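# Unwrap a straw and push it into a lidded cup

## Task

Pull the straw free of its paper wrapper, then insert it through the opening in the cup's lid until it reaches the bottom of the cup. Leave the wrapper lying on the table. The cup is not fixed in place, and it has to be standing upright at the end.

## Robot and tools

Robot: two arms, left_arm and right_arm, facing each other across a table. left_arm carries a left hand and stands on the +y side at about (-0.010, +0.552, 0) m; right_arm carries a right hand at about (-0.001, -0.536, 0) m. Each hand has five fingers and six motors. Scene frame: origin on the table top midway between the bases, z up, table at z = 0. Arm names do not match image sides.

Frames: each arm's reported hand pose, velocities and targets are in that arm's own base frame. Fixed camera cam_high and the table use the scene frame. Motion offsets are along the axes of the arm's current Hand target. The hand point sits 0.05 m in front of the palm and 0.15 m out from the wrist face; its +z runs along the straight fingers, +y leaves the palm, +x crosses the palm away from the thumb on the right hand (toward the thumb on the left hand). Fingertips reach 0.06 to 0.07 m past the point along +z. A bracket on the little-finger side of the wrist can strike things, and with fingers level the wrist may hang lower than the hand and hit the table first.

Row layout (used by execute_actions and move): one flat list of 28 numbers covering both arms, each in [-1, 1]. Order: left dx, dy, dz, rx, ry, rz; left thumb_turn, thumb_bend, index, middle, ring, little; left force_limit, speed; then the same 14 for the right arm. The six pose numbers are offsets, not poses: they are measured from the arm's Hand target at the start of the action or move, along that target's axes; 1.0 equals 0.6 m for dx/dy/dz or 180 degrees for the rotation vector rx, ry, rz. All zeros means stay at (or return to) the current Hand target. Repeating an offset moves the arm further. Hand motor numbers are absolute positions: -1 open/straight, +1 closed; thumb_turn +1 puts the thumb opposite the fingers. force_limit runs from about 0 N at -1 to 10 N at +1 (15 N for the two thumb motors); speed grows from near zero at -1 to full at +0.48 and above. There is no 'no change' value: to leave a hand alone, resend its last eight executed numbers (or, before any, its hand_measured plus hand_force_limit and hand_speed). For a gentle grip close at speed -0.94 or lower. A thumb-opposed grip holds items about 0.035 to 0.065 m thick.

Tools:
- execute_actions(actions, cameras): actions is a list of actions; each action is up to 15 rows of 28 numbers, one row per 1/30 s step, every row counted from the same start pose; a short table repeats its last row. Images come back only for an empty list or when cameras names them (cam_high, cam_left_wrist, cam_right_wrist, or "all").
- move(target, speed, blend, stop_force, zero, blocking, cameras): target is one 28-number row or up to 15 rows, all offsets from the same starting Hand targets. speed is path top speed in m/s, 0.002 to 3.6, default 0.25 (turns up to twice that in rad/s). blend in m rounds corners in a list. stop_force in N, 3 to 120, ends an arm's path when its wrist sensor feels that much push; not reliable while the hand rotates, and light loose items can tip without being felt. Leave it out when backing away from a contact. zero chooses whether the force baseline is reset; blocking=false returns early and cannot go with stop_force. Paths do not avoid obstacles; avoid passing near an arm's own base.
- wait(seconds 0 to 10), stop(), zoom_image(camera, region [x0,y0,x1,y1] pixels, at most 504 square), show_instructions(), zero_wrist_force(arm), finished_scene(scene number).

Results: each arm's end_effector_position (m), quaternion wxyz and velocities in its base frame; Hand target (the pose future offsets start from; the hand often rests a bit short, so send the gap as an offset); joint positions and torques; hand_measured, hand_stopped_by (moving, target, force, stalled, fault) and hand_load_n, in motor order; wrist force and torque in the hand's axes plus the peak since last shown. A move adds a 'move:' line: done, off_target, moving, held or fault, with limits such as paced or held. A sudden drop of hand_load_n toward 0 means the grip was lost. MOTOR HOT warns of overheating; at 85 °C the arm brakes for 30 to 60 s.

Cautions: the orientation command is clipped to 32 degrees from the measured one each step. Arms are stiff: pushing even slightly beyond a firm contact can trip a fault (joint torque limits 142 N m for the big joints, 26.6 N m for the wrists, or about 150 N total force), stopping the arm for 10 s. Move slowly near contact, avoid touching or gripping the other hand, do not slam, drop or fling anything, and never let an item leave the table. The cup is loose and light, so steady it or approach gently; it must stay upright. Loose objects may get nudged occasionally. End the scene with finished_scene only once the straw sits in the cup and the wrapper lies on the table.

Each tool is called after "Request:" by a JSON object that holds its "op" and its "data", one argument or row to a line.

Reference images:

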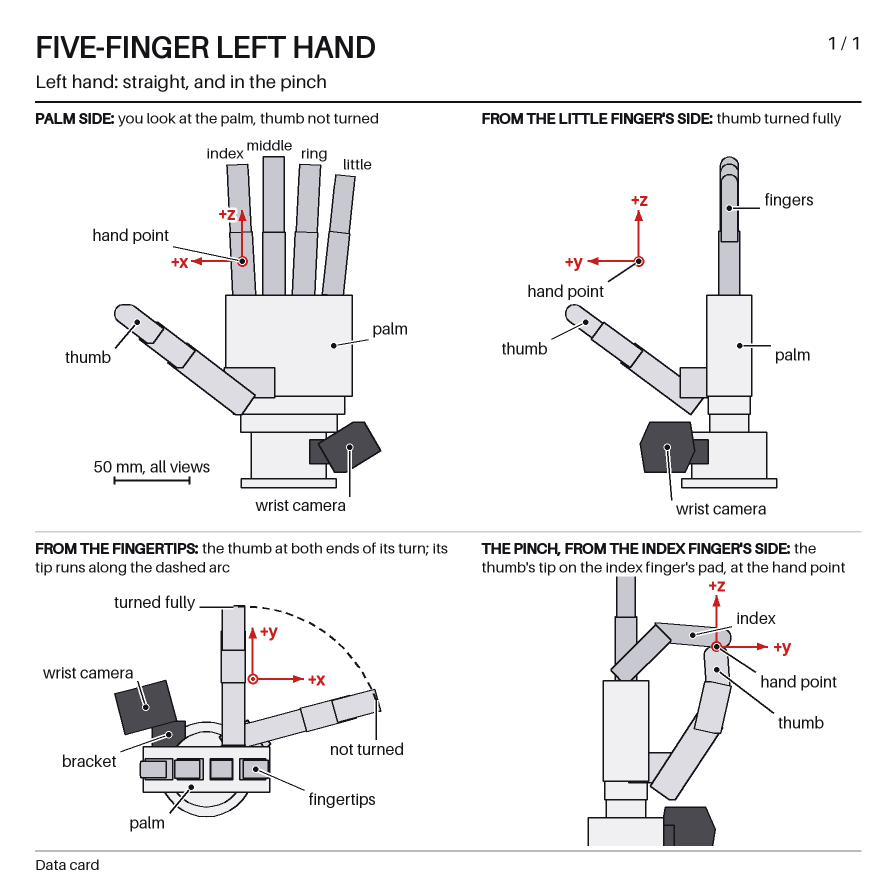

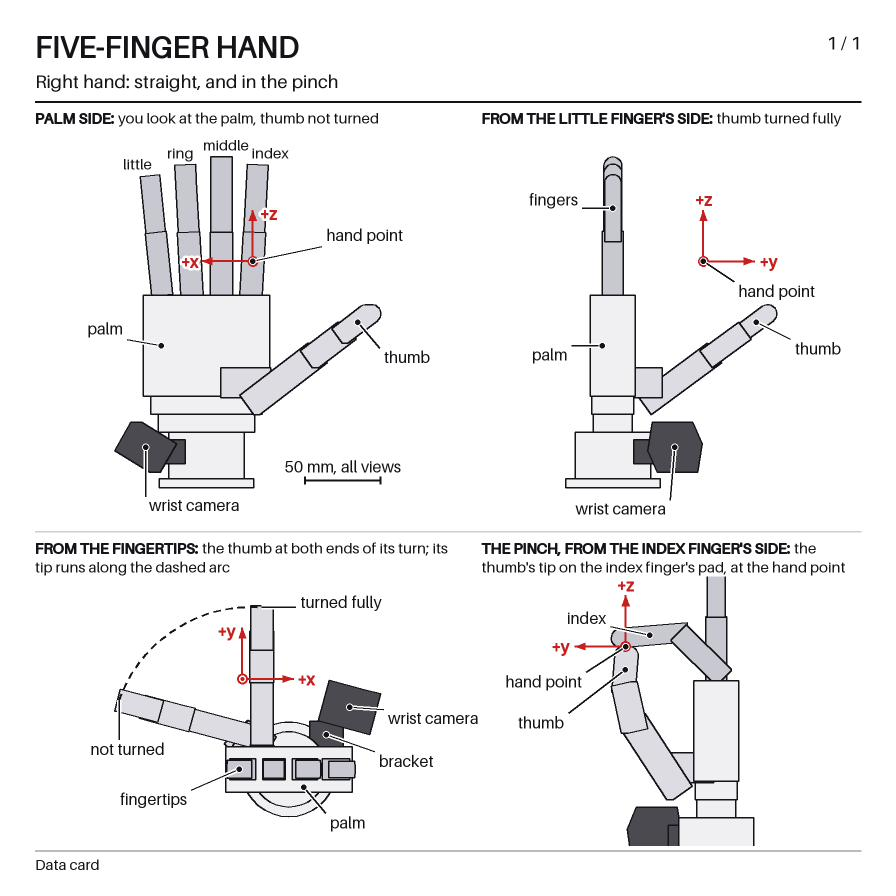

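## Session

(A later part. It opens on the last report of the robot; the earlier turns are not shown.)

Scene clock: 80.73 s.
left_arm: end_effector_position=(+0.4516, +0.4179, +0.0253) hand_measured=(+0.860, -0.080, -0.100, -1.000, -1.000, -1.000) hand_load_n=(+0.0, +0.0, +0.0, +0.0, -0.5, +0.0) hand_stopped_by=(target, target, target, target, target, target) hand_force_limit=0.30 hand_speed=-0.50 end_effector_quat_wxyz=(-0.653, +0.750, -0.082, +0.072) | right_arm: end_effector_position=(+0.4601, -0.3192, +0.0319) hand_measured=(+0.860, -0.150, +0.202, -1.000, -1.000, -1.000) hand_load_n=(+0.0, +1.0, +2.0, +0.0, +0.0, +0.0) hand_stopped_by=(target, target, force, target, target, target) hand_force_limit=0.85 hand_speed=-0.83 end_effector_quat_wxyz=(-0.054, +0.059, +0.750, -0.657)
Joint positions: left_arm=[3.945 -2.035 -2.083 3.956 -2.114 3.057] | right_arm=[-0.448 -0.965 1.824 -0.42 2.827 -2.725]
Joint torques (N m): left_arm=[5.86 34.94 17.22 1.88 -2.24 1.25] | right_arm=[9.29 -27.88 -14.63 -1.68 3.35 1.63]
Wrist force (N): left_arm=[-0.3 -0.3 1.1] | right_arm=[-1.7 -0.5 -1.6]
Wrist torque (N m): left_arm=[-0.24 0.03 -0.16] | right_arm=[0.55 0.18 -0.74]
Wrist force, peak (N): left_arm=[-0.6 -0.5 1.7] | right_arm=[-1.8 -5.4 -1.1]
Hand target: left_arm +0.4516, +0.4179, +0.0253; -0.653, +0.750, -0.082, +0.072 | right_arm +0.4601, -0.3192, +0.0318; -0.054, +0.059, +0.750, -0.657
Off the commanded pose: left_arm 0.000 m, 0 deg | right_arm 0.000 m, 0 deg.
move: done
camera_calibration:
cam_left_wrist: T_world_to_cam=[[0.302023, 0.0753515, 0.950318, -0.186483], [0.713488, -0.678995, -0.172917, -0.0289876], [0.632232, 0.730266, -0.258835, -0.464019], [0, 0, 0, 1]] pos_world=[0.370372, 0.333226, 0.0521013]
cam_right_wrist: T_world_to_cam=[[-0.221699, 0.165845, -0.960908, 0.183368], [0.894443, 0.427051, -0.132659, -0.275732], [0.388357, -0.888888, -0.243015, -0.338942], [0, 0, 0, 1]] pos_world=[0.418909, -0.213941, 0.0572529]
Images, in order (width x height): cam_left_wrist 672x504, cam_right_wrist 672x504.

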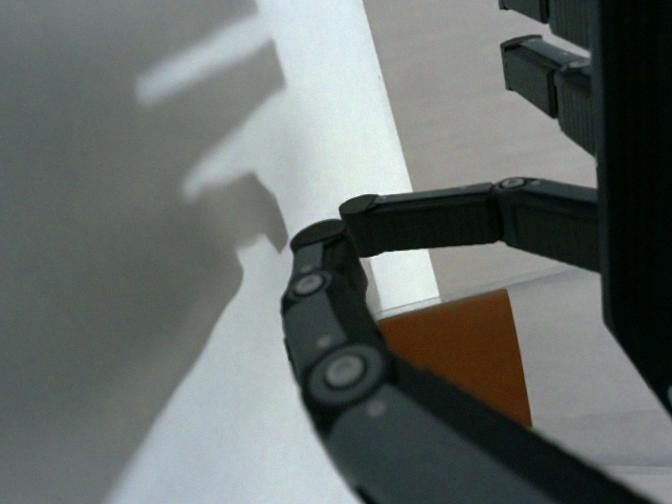

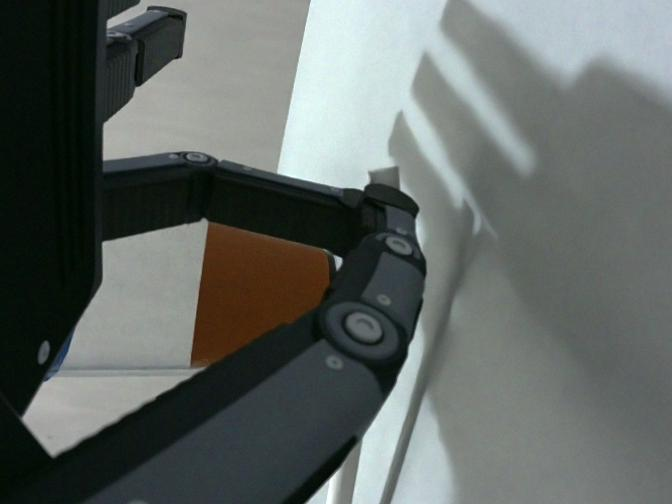

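Request:
{"op": "move", "data": {
  "target": [
    [0,-0.5,-0.07,0,0,0,0.86,-0.08,-0.1,-1,-1,-1,0.3,-0.5,0,0,0,0,0,0,0.86,-0.15,0.72,-1,-1,-1,0.85,-0.83],
    [0,-0.5,-0.07,0,0,0,1,0.04,-0.15,-0.3,-1,-1,0.3,-0.5,0,-0.25,-0.035,0,0,0,0.86,-0.15,0.72,-1,-1,-1,0.85,-0.83]
  ],
  "speed": 0.15,
  "cameras": ["all"]
}}

Scene clock: 85.80 s.
left_arm: end_effector_position=(+0.4513, +0.4177, +0.3282) hand_measured=(+1.000, +0.040, -0.150, -0.300, -1.000, -1.000) hand_load_n=(+0.0, +0.0, +0.0, +0.0, +0.0, +0.0) hand_stopped_by=(target, target, target, target, target, target) hand_force_limit=0.30 hand_speed=-0.50 end_effector_quat_wxyz=(-0.653, +0.750, -0.082, +0.072) | right_arm: end_effector_position=(+0.4608, -0.3182, +0.1832) hand_measured=(+0.860, -0.150, +0.230, -1.000, -1.000, -1.000) hand_load_n=(+0.0, +0.0, +0.0, +0.0, +0.0, +0.0) hand_stopped_by=(target, target, force, target, target, target) hand_force_limit=0.85 hand_speed=-0.83 end_effector_quat_wxyz=(-0.054, +0.059, +0.750, -0.657)
Joint positions: left_arm=[3.945 -1.625 -1.687 3.15 -2.113 3.057] | right_arm=[-0.445 -1.193 1.703 -0.068 2.829 -2.722]
Joint torques (N m): left_arm=[-6.31 14.18 24.88 -0.12 -2.35 -1.07] | right_arm=[1.15 -47.19 -20.3 2.83 2.43 -1.01]
Wrist force (N): left_arm=[-1.2 -0.6 1.3] | right_arm=[-1.8 -0.5 -1.9]
Wrist torque (N m): left_arm=[-0.32 0.16 -0.21] | right_arm=[0.60 0.21 -0.74]
Wrist force, peak (N): left_arm=[-1.0 -2.3 0.9] | right_arm=[-1.7 -2.1 -2.1]
Hand target: left_arm +0.4513, +0.4177, +0.3282; -0.653, +0.750, -0.082, +0.072 | right_arm +0.4608, -0.3182, +0.1832; -0.054, +0.059, +0.750, -0.657
Off the commanded pose: left_arm 0.000 m, 0 deg | right_arm 0.000 m, 0 deg.
move: done
camera_calibration:
cam_left_wrist: T_world_to_cam=[[0.301956, 0.0754168, 0.950334, -0.474231], [0.713517, -0.678988, -0.172827, 0.0234221], [0.632231, 0.730265, -0.258836, -0.385281], [0, 0, 0, 1]] pos_world=[0.370072, 0.333026, 0.355001]
cam_right_wrist: T_world_to_cam=[[-0.221706, 0.16586, -0.960904, 0.328747], [0.894427, 0.42709, -0.132648, -0.2567], [0.388391, -0.888867, -0.243037, -0.301562], [0, 0, 0, 1]] pos_world=[0.419609, -0.212941, 0.208553]

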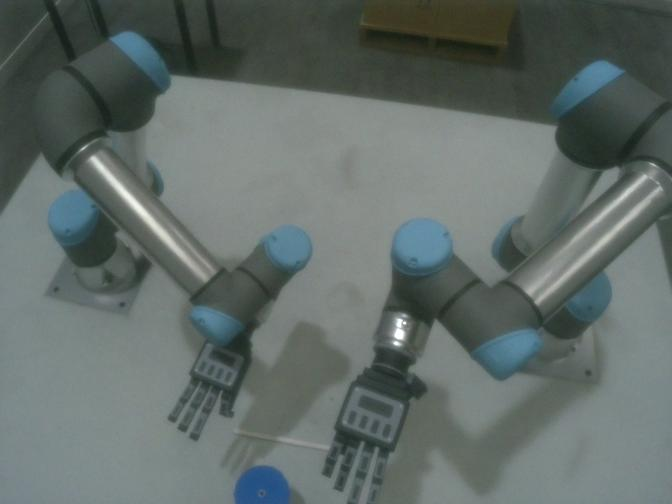

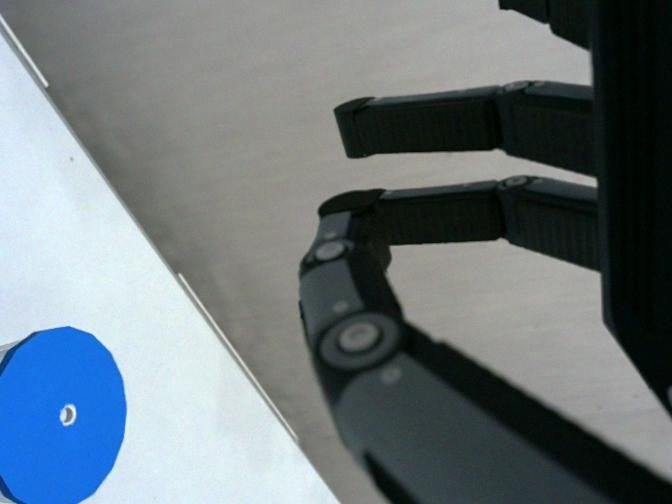

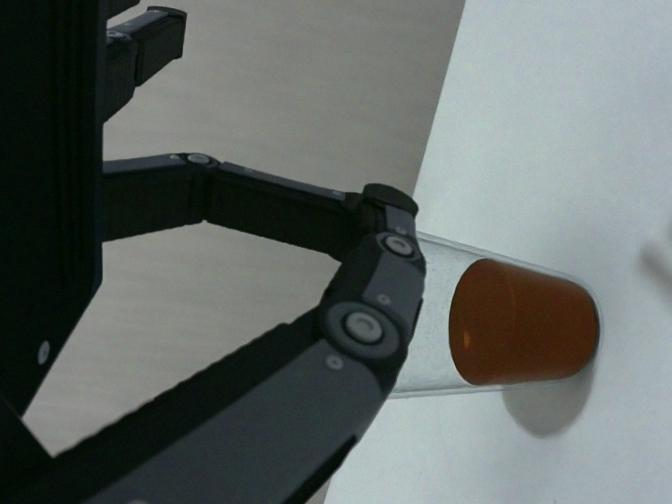

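Request:
{"op": "move", "data": {
  "target": [0,0,0,0,0,0,1,0.04,-0.15,-0.3,-1,-1,0.3,-0.5,0,0.2022,0.0368,0,-0.0633,-0.0089,0.86,-0.15,0,-1,-1,-1,0.3,-0.5],
  "speed": 0.15,
  "cameras": ["all"]
}}

Scene clock: 89.40 s.
left_arm: end_effector_position=(+0.4513, +0.4177, +0.3282) hand_measured=(+1.000, +0.040, -0.150, -0.300, -1.000, -1.000) hand_load_n=(+0.0, +0.0, +0.0, +0.0, +0.0, +0.0) hand_stopped_by=(target, target, target, target, target, target) hand_force_limit=0.30 hand_speed=-0.50 end_effector_quat_wxyz=(-0.653, +0.750, -0.082, +0.072) | right_arm: end_effector_position=(+0.4594, -0.3241, +0.0601) hand_measured=(+0.860, -0.150, +0.000, -1.000, -1.000, -1.000) hand_load_n=(+0.0, +0.5, +0.0, +0.0, +0.0, +0.0) hand_stopped_by=(target, target, target, target, target, target) hand_force_limit=0.30 hand_speed=-0.50 end_effector_quat_wxyz=(+0.011, -0.017, +0.752, -0.659) end_effector_velocity=(+0.000, -0.001, +0.001) end_effector_angular_velocity=(-0.002, -0.004, -0.002)
Joint positions: left_arm=[3.945 -1.625 -1.687 3.15 -2.113 3.057] | right_arm=[-0.517 -1.14 2.007 -0.619 2.571 -2.937]
Joint velocities: left_arm=[within noise] | right_arm=[-0.002 -0.001 0.001 -0.005 0 0]
Joint torques (N m): left_arm=[-10.5 17.03 14.27 3.43 -2.23 -0.81] | right_arm=[10.22 -37.89 -5.74 -2.4 -1.37 0.74]
Wrist force (N): left_arm=[-0.8 -0.6 1.4] | right_arm=[-1.5 -0.5 -1.9]
Wrist torque (N m): left_arm=[-0.33 0.11 -0.18] | right_arm=[0.59 0.15 -0.70]
Wrist force, peak (N): left_arm=[-1.0 -0.8 1.5] | right_arm=[-2.0 -1.8 -2.3]
Hand target: left_arm +0.4513, +0.4177, +0.3282; -0.653, +0.750, -0.082, +0.072 | right_arm +0.4594, -0.3240, +0.0600; +0.011, -0.017, +0.752, -0.659
Off the commanded pose: left_arm 0.000 m, 0 deg | right_arm 0.000 m, 0 deg.
move: done
camera_calibration:
cam_left_wrist: T_world_to_cam=[[0.301956, 0.0754168, 0.950334, -0.474231], [0.713517, -0.678988, -0.172827, 0.0234221], [0.632231, 0.730265, -0.258836, -0.385281], [0, 0, 0, 1]] pos_world=[0.370072, 0.333026, 0.355001]
cam_right_wrist: T_world_to_cam=[[-0.25184, 0.119125, -0.960409, 0.2097], [0.791297, 0.596683, -0.133485, -0.166774], [0.557159, -0.793586, -0.244532, -0.382701], [0, 0, 0, 1]] pos_world=[0.398004, -0.229176, 0.0855534]

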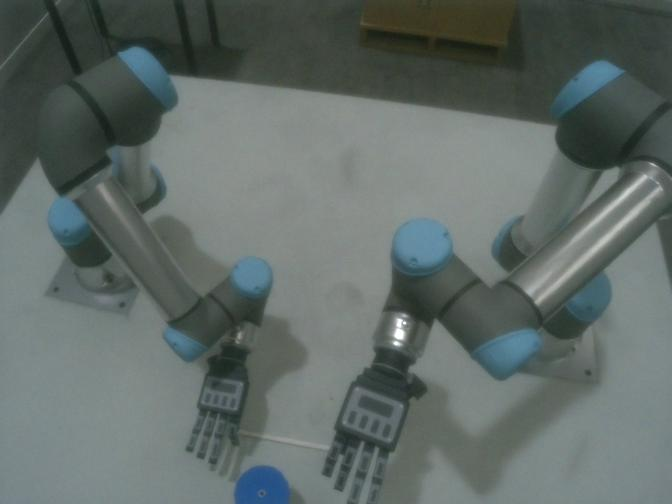

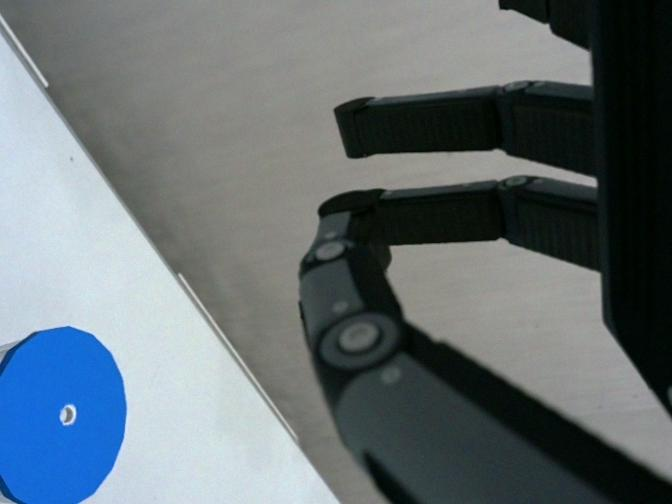

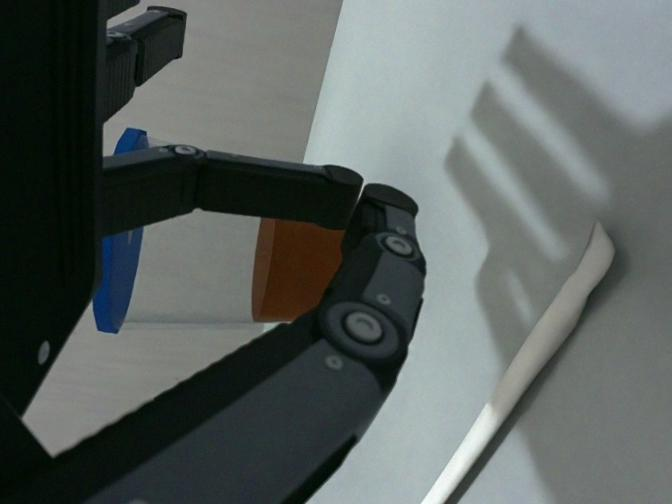

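Request:
{"op": "move", "data": {
  "target": [
    [0,0,0,0,0,0,1,0.04,-0.15,-0.3,-1,-1,0.3,-0.5,0,0.0042,-0.0293,0,0,0,0.86,-0.15,0,-1,-1,-1,0.3,-0.5],
    [0,0,0,0,0,0,1,0.04,-0.15,-0.3,-1,-1,0.3,-0.5,0,0.0838,-0.0182,0,0,0,0.86,-0.15,0,-1,-1,-1,0.3,-0.5]
  ],
  "speed": 0.04
}}

Request:
{"op": "move", "data": {
  "target": [0,0,0,0,0,0,1,0.04,-0.15,-0.3,-1,-1,0.3,-0.5,0,0,0,0,0,0,0.86,-0.15,0.7,-1,-1,-1,0.9,-0.83],
  "cameras": ["cam_right_wrist"]
}}

Request:
{"op": "zoom_image", "data": {
  "camera": "cam_right_wrist",
  "region": [240, 60, 520, 320]
}}

Scene clock: 94.03 s.
left_arm: end_effector_position=(+0.4513, +0.4177, +0.3282) hand_measured=(+1.000, +0.040, -0.150, -0.300, -1.000, -1.000) hand_load_n=(+0.0, +0.0, +0.0, +0.0, +0.0, +0.0) hand_stopped_by=(target, target, target, target, target, target) hand_force_limit=0.30 hand_speed=-0.50 end_effector_quat_wxyz=(-0.653, +0.750, -0.082, +0.072) | right_arm: end_effector_position=(+0.4585, -0.3065, +0.0115) hand_measured=(+0.860, -0.150, +0.000, -1.000, -1.000, -1.000) hand_load_n=(-0.5, -1.5, +0.0, +0.0, +0.0, +0.0) hand_stopped_by=(target, target, target, target, target, target) hand_force_limit=0.30 hand_speed=-0.50 end_effector_quat_wxyz=(+0.011, -0.017, +0.752, -0.659) end_effector_velocity=(-0.001, +0.000, +0.001) end_effector_angular_velocity=(+0.001, +0.003, -0.001)
Joint positions: left_arm=[3.945 -1.625 -1.687 3.15 -2.113 3.057] | right_arm=[-0.481 -1.042 2.036 -0.731 2.607 -2.919]
Joint velocities: left_arm=[within noise] | right_arm=[-0.001 -0.004 0.001 0.005 0 -0.001]
Joint torques (N m): left_arm=[-10.03 19.5 12.83 3.4 -2.16 -0.16] | right_arm=[-10.24 -46.49 -10.58 2.27 -1.82 -1.35]
Wrist force (N): left_arm=[-0.7 -0.3 1.0] | right_arm=[-1.6 -2.4 -2.4]
Wrist torque (N m): left_arm=[-0.26 0.09 -0.18] | right_arm=[0.52 0.21 -0.72]
Wrist force, peak (N): left_arm=[-1.0 -0.9 1.6] | right_arm=[-1.8 -5.4 -5.1]
Hand target: left_arm +0.4513, +0.4177, +0.3282; -0.653, +0.750, -0.082, +0.072 | right_arm +0.4585, -0.3066, +0.0117; +0.011, -0.017, +0.752, -0.659
Off the commanded pose: left_arm 0.000 m, 0 deg | right_arm 0.000 m, 0 deg.
move: done

Scene clock: 94.60 s.
left_arm: end_effector_position=(+0.4513, +0.4177, +0.3282) hand_measured=(+1.000, +0.040, -0.150, -0.300, -1.000, -1.000) hand_load_n=(+0.0, +0.0, +0.0, +0.0, +0.0, +0.0) hand_stopped_by=(target, target, target, target, target, target) hand_force_limit=0.30 hand_speed=-0.50 end_effector_quat_wxyz=(-0.653, +0.750, -0.082, +0.072) | right_arm: end_effector_position=(+0.4585, -0.3066, +0.0117) hand_measured=(+0.860, -0.150, +0.138, -1.000, -1.000, -1.000) hand_load_n=(-1.5, +0.5, +10.5, +0.0, +0.0, +0.0) hand_stopped_by=(target, target, force, target, target, target) hand_force_limit=0.90 hand_speed=-0.83 end_effector_quat_wxyz=(+0.011, -0.017, +0.752, -0.659)
Joint positions: left_arm=[3.945 -1.625 -1.687 3.15 -2.113 3.057] | right_arm=[-0.481 -1.042 2.035 -0.731 2.607 -2.919]
Joint torques (N m): left_arm=[-10.1 20.27 13.92 3.54 -2.07 -0.25] | right_arm=[-9.03 -43.8 -16.67 2.29 -1.57 0.15]
Wrist force (N): left_arm=[-1.0 -0.6 1.3] | right_arm=[-1.5 -5.3 -1.3]
Wrist torque (N m): left_arm=[-0.32 0.12 -0.20] | right_arm=[0.43 0.19 -0.76]
Wrist force, peak (N): left_arm=[-0.9 -0.6 1.6] | right_arm=[-0.9 -6.5 -1.5]
Hand target: left_arm +0.4513, +0.4177, +0.3282; -0.653, +0.750, -0.082, +0.072 | right_arm +0.4585, -0.3066, +0.0117; +0.011, -0.017, +0.752, -0.659
Off the commanded pose: left_arm 0.000 m, 0 deg | right_arm 0.000 m, 0 deg.
move: done
camera_calibration:
cam_right_wrist: T_world_to_cam=[[-0.251788, 0.11907, -0.96043, 0.160874], [0.791057, 0.597028, -0.133368, -0.182801], [0.557523, -0.793335, -0.244516, -0.380239], [0, 0, 0, 1]] pos_world=[0.397104, -0.211675, 0.0371535]
Images, in order (width x height): cam_right_wrist 672x504.

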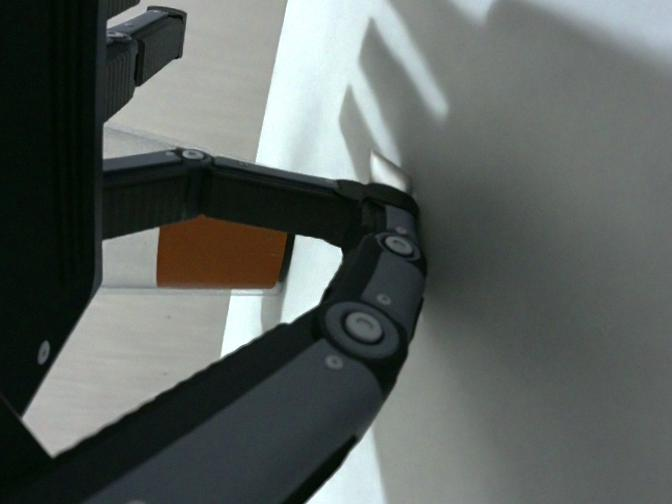

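Scaled by 1.800 from the camera's 672x504 image, which has a finer 960x720 frame.

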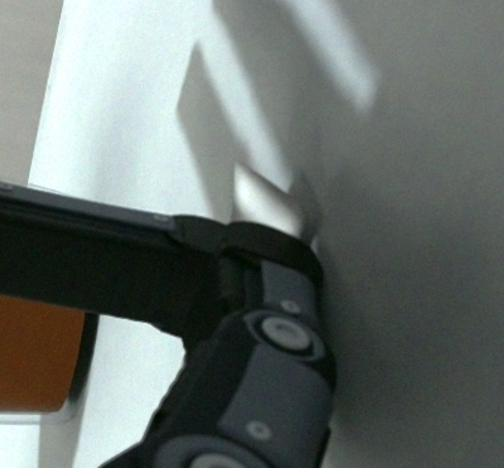

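Request:
{"op": "move", "data": {
  "target": [0,0,0,0,0,0,1,0.04,-0.15,-0.3,-1,-1,0.3,-0.5,0,-0.05,-0.007,0,0,0,0.86,-0.15,0.7,-1,-1,-1,0.9,-0.83],
  "speed": 0.03
}}

Request:
{"op": "move", "data": {
  "target": [0,0,0,0,0,0,1,0.04,-0.15,-0.3,-1,-1,0.3,-0.5,0,-0.23,-0.032,0,0,0,0.86,-0.15,0.7,-1,-1,-1,0.9,-0.83],
  "speed": 0.06,
  "cameras": ["all"]
}}

Request:
{"op": "zoom_image", "data": {
  "camera": "cam_high",
  "region": [150, 350, 410, 504]
}}

Request:
{"op": "zoom_image", "data": {
  "camera": "cam_right_wrist",
  "region": [240, 60, 520, 320]
}}

Scene clock: 96.13 s.
left_arm: end_effector_position=(+0.4513, +0.4177, +0.3282) hand_measured=(+1.000, +0.040, -0.150, -0.300, -1.000, -1.000) hand_load_n=(+0.0, +0.0, +0.0, +0.0, +0.0, +0.0) hand_stopped_by=(target, target, target, target, target, target) hand_force_limit=0.30 hand_speed=-0.50 end_effector_quat_wxyz=(-0.653, +0.750, -0.082, +0.072) | right_arm: end_effector_position=(+0.4587, -0.3064, +0.0421) hand_measured=(+0.860, -0.150, +0.138, -1.000, -1.000, -1.000) hand_load_n=(+0.0, +0.0, +0.0, +0.0, +0.0, +0.0) hand_stopped_by=(target, target, force, target, target, target) hand_force_limit=0.90 hand_speed=-0.83 end_effector_quat_wxyz=(+0.011, -0.017, +0.752, -0.659) end_effector_velocity=(+0.001, -0.001, +0.000) end_effector_angular_velocity=(-0.002, -0.007, -0.001)
Joint positions: left_arm=[3.945 -1.625 -1.687 3.15 -2.113 3.057] | right_arm=[-0.48 -1.107 2.024 -0.654 2.607 -2.919]
Joint velocities: left_arm=[within noise] | right_arm=[-0.001 0.004 -0.002 -0.007 0 0.002]
Joint torques (N m): left_arm=[-10.31 21.11 13.95 3.44 -2.18 -0.09] | right_arm=[9.69 -21.73 -10.13 -2.67 3.04 1.35]
Wrist force (N): left_arm=[-0.6 -0.3 1.2] | right_arm=[-1.6 -0.7 -1.8]
Wrist torque (N m): left_arm=[-0.27 0.06 -0.18] | right_arm=[0.54 0.17 -0.68]
Wrist force, peak (N): left_arm=[-1.1 -0.7 1.5] | right_arm=[-1.4 -6.5 -1.1]
Hand target: left_arm +0.4513, +0.4177, +0.3282; -0.653, +0.750, -0.082, +0.072 | right_arm +0.4586, -0.3064, +0.0419; +0.011, -0.017, +0.752, -0.659
Off the commanded pose: left_arm 0.000 m, 0 deg | right_arm 0.000 m, 0 deg.
move: done

Scene clock: 98.80 s.
left_arm: end_effector_position=(+0.4513, +0.4177, +0.3282) hand_measured=(+1.000, +0.040, -0.150, -0.300, -1.000, -1.000) hand_load_n=(+0.0, +0.0, +0.0, +0.0, +0.0, -0.5) hand_stopped_by=(target, target, target, target, target, target) hand_force_limit=0.30 hand_speed=-0.50 end_effector_quat_wxyz=(-0.653, +0.750, -0.082, +0.072) | right_arm: end_effector_position=(+0.4593, -0.3056, +0.1814) hand_measured=(+0.860, -0.150, +0.138, -1.000, -1.000, -1.000) hand_load_n=(+0.0, +0.0, +0.0, +0.0, +0.0, +0.0) hand_stopped_by=(target, target, force, target, target, target) hand_force_limit=0.90 hand_speed=-0.83 end_effector_quat_wxyz=(+0.011, -0.017, +0.752, -0.659)
Joint positions: left_arm=[3.945 -1.625 -1.687 3.15 -2.113 3.057] | right_arm=[-0.478 -1.344 1.897 -0.289 2.61 -2.918]
Joint torques (N m): left_arm=[-9.61 23.22 14.01 3.42 -2.07 0.2] | right_arm=[8.62 -16.13 -8.96 -2.66 3.09 1.21]
Wrist force (N): left_arm=[-0.9 0.0 1.1] | right_arm=[-1.5 -0.5 -2.1]
Wrist torque (N m): left_arm=[-0.23 0.11 -0.20] | right_arm=[0.58 0.15 -0.74]
Wrist force, peak (N): left_arm=[-0.9 -0.8 1.5] | right_arm=[-1.4 -1.6 -2.1]
Hand target: left_arm +0.4513, +0.4177, +0.3282; -0.653, +0.750, -0.082, +0.072 | right_arm +0.4593, -0.3056, +0.1813; +0.011, -0.017, +0.752, -0.659
Off the commanded pose: left_arm 0.000 m, 0 deg | right_arm 0.000 m, 0 deg.
move: done
camera_calibration:
cam_left_wrist: T_world_to_cam=[[0.301956, 0.0754168, 0.950334, -0.474231], [0.713517, -0.678988, -0.172827, 0.0234221], [0.632231, 0.730265, -0.258836, -0.385281], [0, 0, 0, 1]] pos_world=[0.370072, 0.333026, 0.355001]
cam_right_wrist: T_world_to_cam=[[-0.251551, 0.1189, -0.960513, 0.323853], [0.791104, 0.596984, -0.133284, -0.161522], [0.557564, -0.793393, -0.244235, -0.338541], [0, 0, 0, 1]] pos_world=[0.398005, -0.210676, 0.206853]

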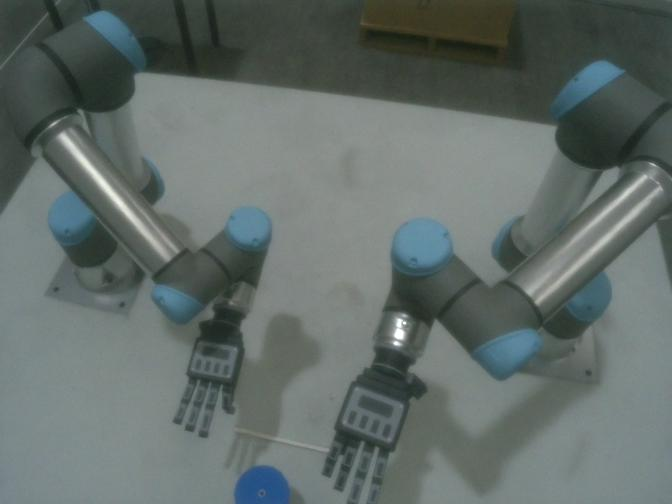

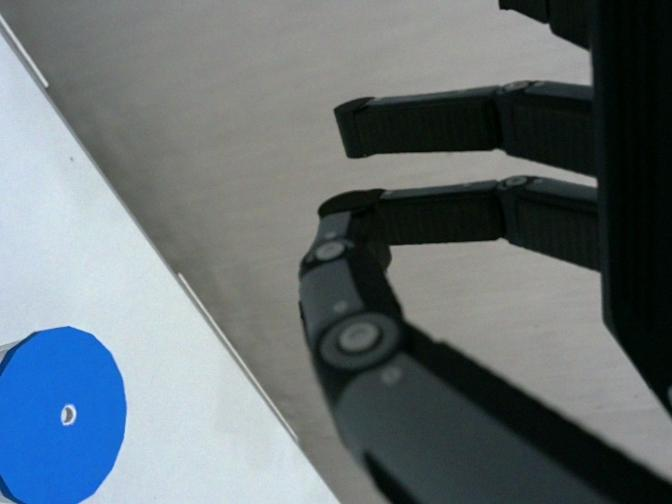

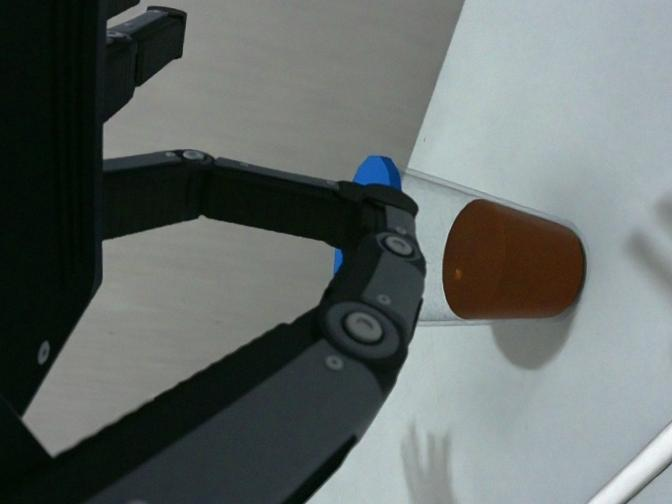

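Scaled by 1.938 from the camera's 672x504 image, which has a finer 960x720 frame.

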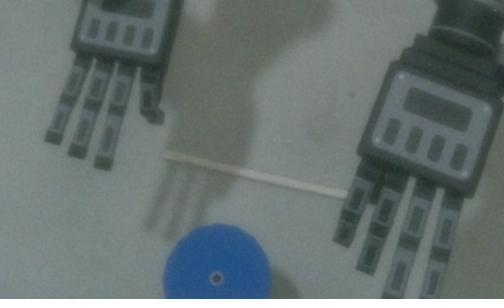

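Scaled by 1.800 from the camera's 672x504 image, which has a finer 960x720 frame.

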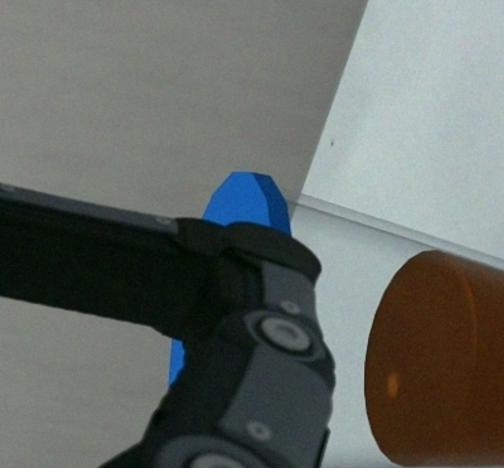

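Request:
{"op": "move", "data": {
  "target": [0,0,0,0,0,0,1,0.04,-0.15,-0.3,-1,-1,0.3,-0.5,0,0.2003,0.0282,0.0278,0,-0.0722,1,-0.12,0,-0.15,-1,-1,0.3,-0.5],
  "speed": 0.15,
  "cameras": ["all"]
}}

Request:
{"op": "zoom_image", "data": {
  "camera": "cam_high",
  "region": [150, 350, 410, 504]
}}

Scene clock: 100.73 s.
left_arm: end_effector_position=(+0.4513, +0.4177, +0.3282) hand_measured=(+1.000, +0.040, -0.150, -0.300, -1.000, -1.000) hand_load_n=(+0.0, +0.0, +0.0, -0.5, +0.0, +0.0) hand_stopped_by=(target, target, target, target, target, target) hand_force_limit=0.30 hand_speed=-0.50 end_effector_quat_wxyz=(-0.653, +0.750, -0.082, +0.072) | right_arm: end_effector_position=(+0.4587, -0.3064, +0.0600) hand_measured=(+1.000, -0.120, +0.000, -0.150, -1.000, -1.000) hand_load_n=(+0.0, +0.0, +0.0, -0.5, +0.0, +0.0) hand_stopped_by=(target, target, target, target, target, target) hand_force_limit=0.30 hand_speed=-0.50 end_effector_quat_wxyz=(-0.063, -0.101, +0.716, -0.688) end_effector_velocity=(+0.000, +0.000, +0.000) end_effector_angular_velocity=(-0.001, +0.002, +0.001)
Joint positions: left_arm=[3.945 -1.625 -1.687 3.15 -2.113 3.057] | right_arm=[-0.452 -1.126 2.037 -0.815 2.638 -3.288]
Joint velocities: left_arm=[within noise] | right_arm=[0 0 0.001 -0.004 -0.001 -0.005]
Joint torques (N m): left_arm=[-9.93 24.13 13.93 3.51 -2.13 0.47] | right_arm=[-7.17 -22.67 -17.84 -3.06 -1.88 -1.21]
Wrist force (N): left_arm=[-0.7 -0.5 1.1] | right_arm=[-0.8 -0.8 -1.6]
Wrist torque (N m): left_arm=[-0.29 0.09 -0.19] | right_arm=[0.53 0.09 -0.72]
Wrist force, peak (N): left_arm=[-0.9 -0.8 1.7] | right_arm=[-1.2 -2.4 -2.0]
Hand target: left_arm +0.4513, +0.4177, +0.3282; -0.653, +0.750, -0.082, +0.072 | right_arm +0.4587, -0.3065, +0.0599; -0.063, -0.101, +0.716, -0.688
Off the commanded pose: left_arm 0.000 m, 0 deg | right_arm 0.000 m, 0 deg.
move: done
camera_calibration:
cam_left_wrist: T_world_to_cam=[[0.301956, 0.0754168, 0.950334, -0.474231], [0.713517, -0.678988, -0.172827, 0.0234221], [0.632231, 0.730265, -0.258836, -0.385281], [0, 0, 0, 1]] pos_world=[0.370072, 0.333026, 0.355001]
cam_right_wrist: T_world_to_cam=[[-0.459246, 0.0189907, -0.888106, 0.267454], [0.71811, 0.596435, -0.358585, -0.129895], [0.522888, -0.802436, -0.287548, -0.352726], [0, 0, 0, 1]] pos_world=[0.400542, -0.210645, 0.0895229]

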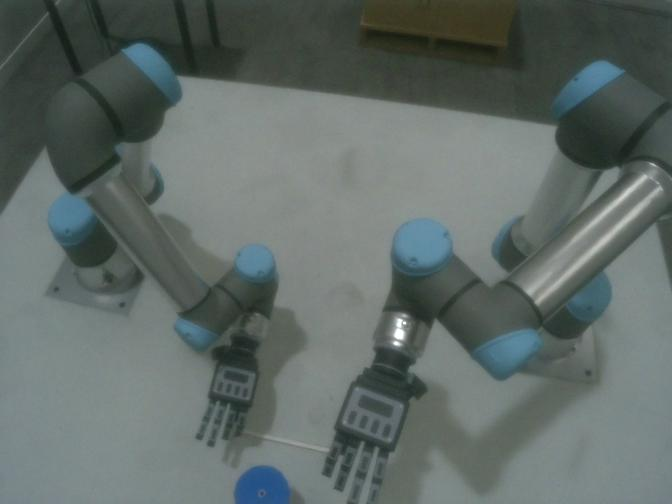

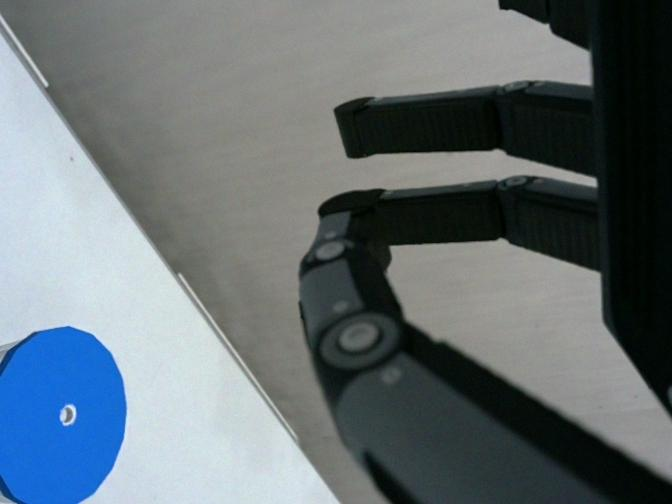

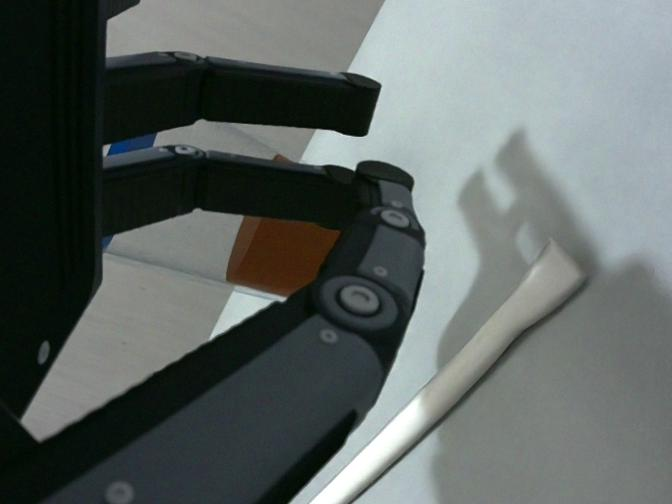

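Scaled by 1.938 from the camera's 672x504 image, which has a finer 960x720 frame.

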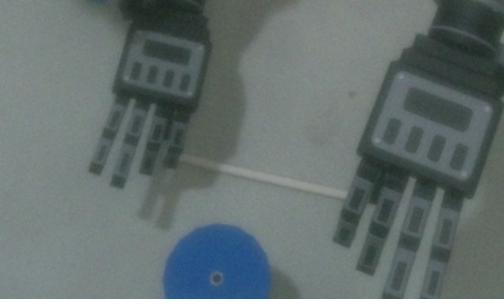

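Request:
{"op": "move", "data": {
  "target": [
    [0,0,0,0,0,0,1,0.04,-0.15,-0.3,-1,-1,0.3,-0.5,-0.0148,-0.0027,-0.0127,0,0,0,1,-0.12,0,-0.15,-1,-1,0.3,-0.5],
    [0,0,0,0,0,0,1,0.04,-0.15,-0.3,-1,-1,0.3,-0.5,-0.029,0.059,-0.0093,0,0,0,1,-0.12,0,-0.15,-1,-1,0.3,-0.5],
    [0,0,0,0,0,0,1,0.04,-0.15,-0.3,-1,-1,0.3,-0.5,-0.0354,0.0865,-0.0078,0,0,0,1,-0.12,0,-0.15,-1,-1,0.3,-0.5]
  ],
  "speed": [0.04,0.04,0.01],
  "stop_force": 3,
  "cameras": ["cam_right_wrist"]
}}

Request:
{"op": "zoom_image", "data": {
  "camera": "cam_right_wrist",
  "region": [240, 60, 520, 320]
}}

Scene clock: 104.83 s.
left_arm: end_effector_position=(+0.4513, +0.4177, +0.3282) hand_measured=(+1.000, +0.040, -0.150, -0.300, -1.000, -1.000) hand_load_n=(+0.0, +0.0, +0.0, +0.0, -0.5, +0.0) hand_stopped_by=(target, target, target, target, target, target) hand_force_limit=0.30 hand_speed=-0.50 end_effector_quat_wxyz=(-0.653, +0.750, -0.082, +0.072) | right_arm: end_effector_position=(+0.4672, -0.2988, +0.0082) hand_measured=(+1.000, -0.120, +0.000, -0.150, -1.000, -1.000) hand_load_n=(-0.5, -1.5, +0.0, +0.0, +0.0, +0.0) hand_stopped_by=(target, target, target, target, target, target) hand_force_limit=0.30 hand_speed=-0.50 end_effector_quat_wxyz=(-0.063, -0.101, +0.716, -0.688)
Joint positions: left_arm=[3.945 -1.625 -1.687 3.15 -2.113 3.057] | right_arm=[-0.427 -1.002 2.03 -0.928 2.663 -3.283]
Joint torques (N m): left_arm=[-10.08 27.27 13.38 3.45 -2.02 0.51] | right_arm=[-9.74 -47.52 -14.87 1.88 -1.88 -0.54]
Wrist force (N): left_arm=[-0.4 -0.5 1.3] | right_arm=[0.0 -3.2 -2.0]
Wrist torque (N m): left_arm=[-0.30 0.04 -0.16] | right_arm=[0.48 0.08 -0.73]
Wrist force, peak (N): left_arm=[-1.3 -0.7 1.4] | right_arm=[0.9 -7.5 -4.2]
Hand target: left_arm +0.4513, +0.4177, +0.3282; -0.653, +0.750, -0.082, +0.072 | right_arm +0.4672, -0.2988, +0.0082; -0.063, -0.101, +0.716, -0.688 (not the last commanded pose)
Off the commanded pose: left_arm 0.000 m, 0 deg | right_arm 0.003 m, 0 deg.
move: contact (right_arm); path passed 2 of 3 targets
camera_calibration:
cam_right_wrist: T_world_to_cam=[[-0.459334, 0.0189742, -0.888061, 0.22524], [0.718106, 0.59638, -0.358685, -0.159113], [0.522816, -0.802478, -0.287563, -0.365946], [0, 0, 0, 1]] pos_world=[0.409042, -0.203046, 0.0377229]
Images, in order (width x height): cam_right_wrist 672x504.

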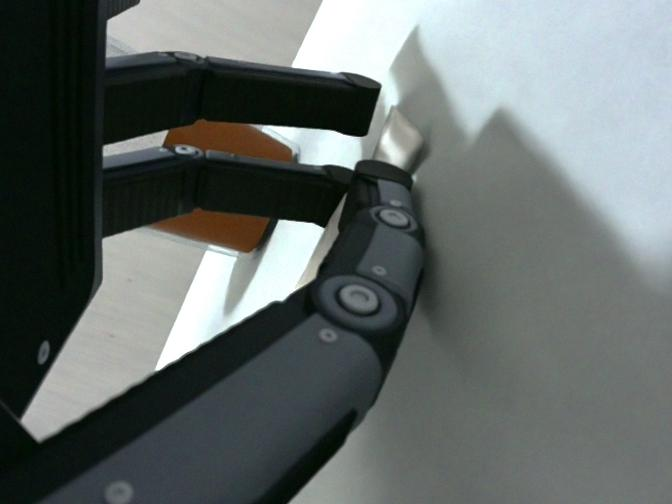

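Scaled by 1.800 from the camera's 672x504 image, which has a finer 960x720 frame.

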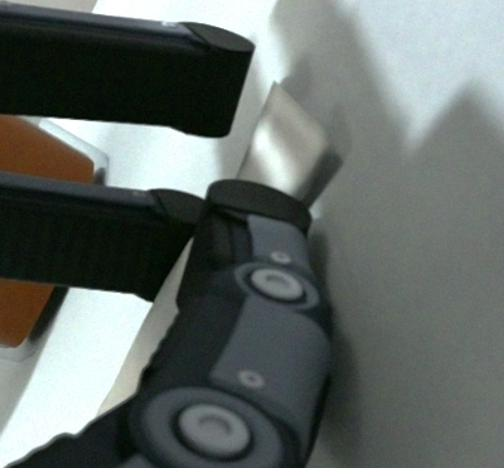

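Request:
{"op": "move", "data": {
  "target": [0,0,0,0,0,0,1,0.04,-0.15,-0.3,-1,-1,0.3,-0.5,0.0003,-0.0016,0,0,0,0,1,-0.12,0.7,0.7,-1,-1,0.9,-0.83],
  "cameras": ["cam_right_wrist"]
}}

Request:
{"op": "zoom_image", "data": {
  "camera": "cam_right_wrist",
  "region": [240, 60, 520, 320]
}}

Scene clock: 105.83 s.
left_arm: end_effector_position=(+0.4513, +0.4177, +0.3282) hand_measured=(+1.000, +0.040, -0.150, -0.300, -1.000, -1.000) hand_load_n=(+0.0, +0.0, +0.0, +0.0, +0.0, +0.0) hand_stopped_by=(target, target, target, target, target, target) hand_force_limit=0.30 hand_speed=-0.50 end_effector_quat_wxyz=(-0.653, +0.750, -0.082, +0.072) | right_arm: end_effector_position=(+0.4672, -0.2988, +0.0092) hand_measured=(+1.000, -0.120, +0.076, +0.114, -1.000, -1.000) hand_load_n=(+0.5, +0.5, +2.5, +9.5, +0.0, +0.0) hand_stopped_by=(target, target, force, force, target, target) hand_force_limit=0.90 hand_speed=-0.83 end_effector_quat_wxyz=(-0.063, -0.101, +0.716, -0.688)
Joint positions: left_arm=[3.945 -1.625 -1.687 3.15 -2.113 3.057] | right_arm=[-0.427 -1.004 2.03 -0.926 2.663 -3.283]
Joint torques (N m): left_arm=[-10.36 27.35 13.48 3.43 -1.81 0.54] | right_arm=[-7.04 -39.06 -9.97 1.28 -1.97 -0.18]
Wrist force (N): left_arm=[-0.6 -0.8 1.3] | right_arm=[2.3 -14.7 2.9]
Wrist torque (N m): left_arm=[-0.34 0.08 -0.17] | right_arm=[0.47 0.07 -0.91]
Wrist force, peak (N): left_arm=[-0.7 -0.9 1.6] | right_arm=[2.0 -14.9 3.4]
Hand target: left_arm +0.4513, +0.4177, +0.3282; -0.653, +0.750, -0.082, +0.072 | right_arm +0.4672, -0.2988, +0.0091; -0.063, -0.101, +0.716, -0.688
Off the commanded pose: left_arm 0.000 m, 0 deg | right_arm 0.000 m, 0 deg.
move: done
camera_calibration:
cam_right_wrist: T_world_to_cam=[[-0.459286, 0.0189013, -0.888087, 0.226096], [0.718156, 0.596303, -0.358713, -0.158729], [0.522789, -0.802537, -0.287448, -0.365744], [0, 0, 0, 1]] pos_world=[0.409042, -0.203146, 0.0387228]
Images, in order (width x height): cam_right_wrist 672x504.

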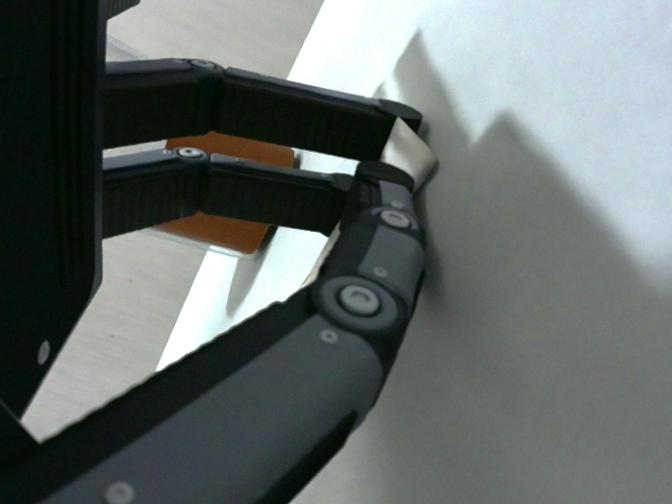

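Scaled by 1.800 from the camera's 672x504 image, which has a finer 960x720 frame.

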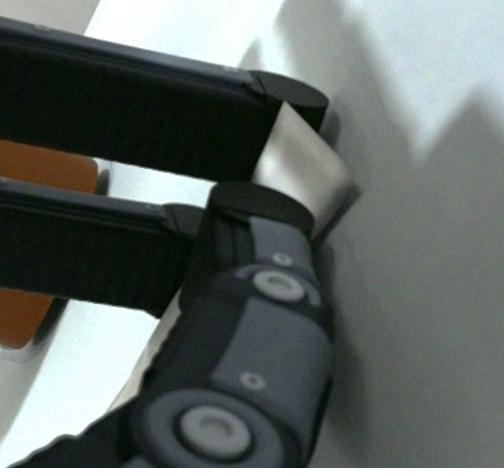

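Request:
{"op": "move", "data": {
  "target": [0,0,0,0,0,0,1,0.04,-0.15,-0.3,-1,-1,0.3,-0.5,0.0006,-0.0025,0,0,0,0,1,-0.12,0.7,0.7,-1,-1,0.9,-0.83]
}}

Request:
{"op": "move", "data": {
  "target": [0,0,0,0,0,0,1,0.04,-0.15,-0.3,-1,-1,0.3,-0.5,0,0,0,0,0,0,1,-0.12,0.74,0.74,-1,-1,0.9,-0.83],
  "cameras": ["cam_right_wrist"]
}}

Request:
{"op": "zoom_image", "data": {
  "camera": "cam_right_wrist",
  "region": [240, 60, 520, 320]
}}

Scene clock: 106.70 s.
left_arm: end_effector_position=(+0.4513, +0.4177, +0.3282) hand_measured=(+1.000, +0.040, -0.150, -0.300, -1.000, -1.000) hand_load_n=(+0.0, +0.0, +0.0, +0.0, -0.5, +0.0) hand_stopped_by=(target, target, target, target, target, target) hand_force_limit=0.30 hand_speed=-0.50 end_effector_quat_wxyz=(-0.653, +0.750, -0.082, +0.072) | right_arm: end_effector_position=(+0.4672, -0.2989, +0.0107) hand_measured=(+1.000, -0.120, +0.076, +0.114, -1.000, -1.000) hand_load_n=(+1.0, +1.5, +0.5, +2.5, +0.5, +0.0) hand_stopped_by=(target, target, force, force, target, target) hand_force_limit=0.90 hand_speed=-0.83 end_effector_quat_wxyz=(-0.063, -0.101, +0.716, -0.688)
Joint positions: left_arm=[3.945 -1.625 -1.687 3.15 -2.113 3.057] | right_arm=[-0.427 -1.007 2.03 -0.922 2.663 -3.283]
Joint torques (N m): left_arm=[-10.23 28.08 13.79 3.43 -2 0.42] | right_arm=[-10.71 -45.01 -17.39 0.81 -2.15 -1.41]
Wrist force (N): left_arm=[-1.1 -0.4 1.6] | right_arm=[-0.3 -0.7 -1.0]
Wrist torque (N m): left_arm=[-0.32 0.16 -0.21] | right_arm=[0.51 0.00 -0.68]
Wrist force, peak (N): left_arm=[-1.2 -0.9 1.4] | right_arm=[2.2 -14.7 2.9]
Hand target: left_arm +0.4513, +0.4177, +0.3282; -0.653, +0.750, -0.082, +0.072 | right_arm +0.4672, -0.2989, +0.0107; -0.063, -0.101, +0.716, -0.688
Off the commanded pose: left_arm 0.000 m, 0 deg | right_arm 0.000 m, 0 deg.
move: done

Scene clock: 107.20 s.
left_arm: end_effector_position=(+0.4513, +0.4177, +0.3282) hand_measured=(+1.000, +0.040, -0.150, -0.300, -1.000, -1.000) hand_load_n=(+0.0, +0.0, +0.0, +0.0, +0.0, +0.0) hand_stopped_by=(target, target, target, target, target, target) hand_force_limit=0.30 hand_speed=-0.50 end_effector_quat_wxyz=(-0.653, +0.750, -0.082, +0.072) | right_arm: end_effector_position=(+0.4673, -0.2989, +0.0108) hand_measured=(+1.000, -0.120, +0.182, +0.204, -1.000, -1.000) hand_load_n=(-3.0, +2.5, +9.0, +9.0, +0.0, +0.0) hand_stopped_by=(target, target, force, force, target, target) hand_force_limit=0.90 hand_speed=-0.83 end_effector_quat_wxyz=(-0.063, -0.101, +0.716, -0.688)
Joint positions: left_arm=[3.945 -1.625 -1.687 3.15 -2.113 3.057] | right_arm=[-0.427 -1.007 2.03 -0.922 2.663 -3.283]
Joint torques (N m): left_arm=[-9.52 28.4 13.59 3.47 -1.99 0.6] | right_arm=[-7.55 -37.28 -6.52 -1.08 -1.99 -1.44]
Wrist force (N): left_arm=[-1.1 -0.2 1.2] | right_arm=[1.2 -17.1 0.9]
Wrist torque (N m): left_arm=[-0.27 0.16 -0.21] | right_arm=[0.14 -0.01 -0.84]
Wrist force, peak (N): left_arm=[-0.9 -1.0 1.4] | right_arm=[1.4 -18.0 2.2]
Hand target: left_arm +0.4513, +0.4177, +0.3282; -0.653, +0.750, -0.082, +0.072 | right_arm +0.4672, -0.2989, +0.0107; -0.063, -0.101, +0.716, -0.688
Off the commanded pose: left_arm 0.000 m, 0 deg | right_arm 0.000 m, 0 deg.
move: done
camera_calibration:
cam_right_wrist: T_world_to_cam=[[-0.459117, 0.0188757, -0.888175, 0.227493], [0.718201, 0.596329, -0.35858, -0.158246], [0.522876, -0.802518, -0.287341, -0.365373], [0, 0, 0, 1]] pos_world=[0.409143, -0.203146, 0.0403227]
Images, in order (width x height): cam_right_wrist 672x504.

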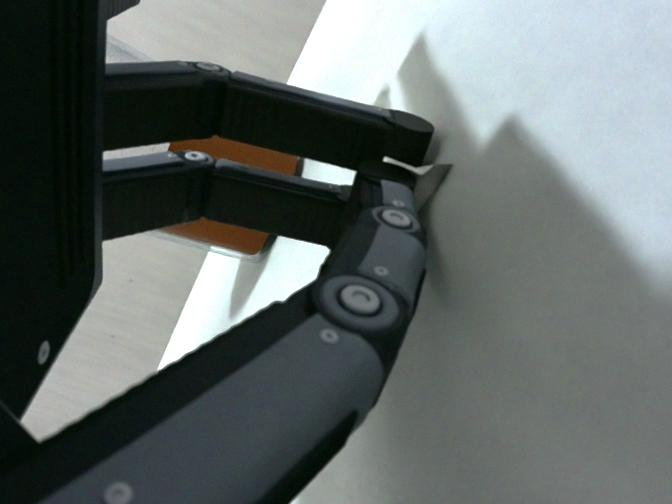

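Scaled by 1.800 from the camera's 672x504 image, which has a finer 960x720 frame.

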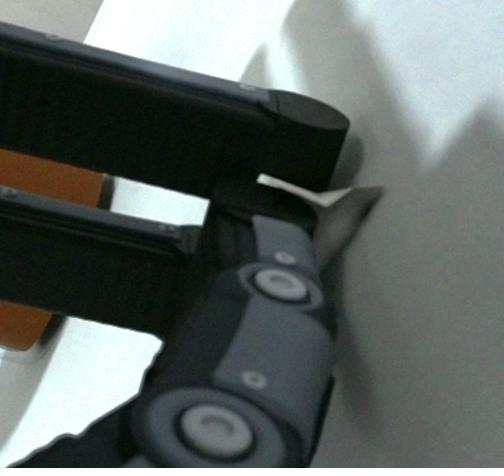

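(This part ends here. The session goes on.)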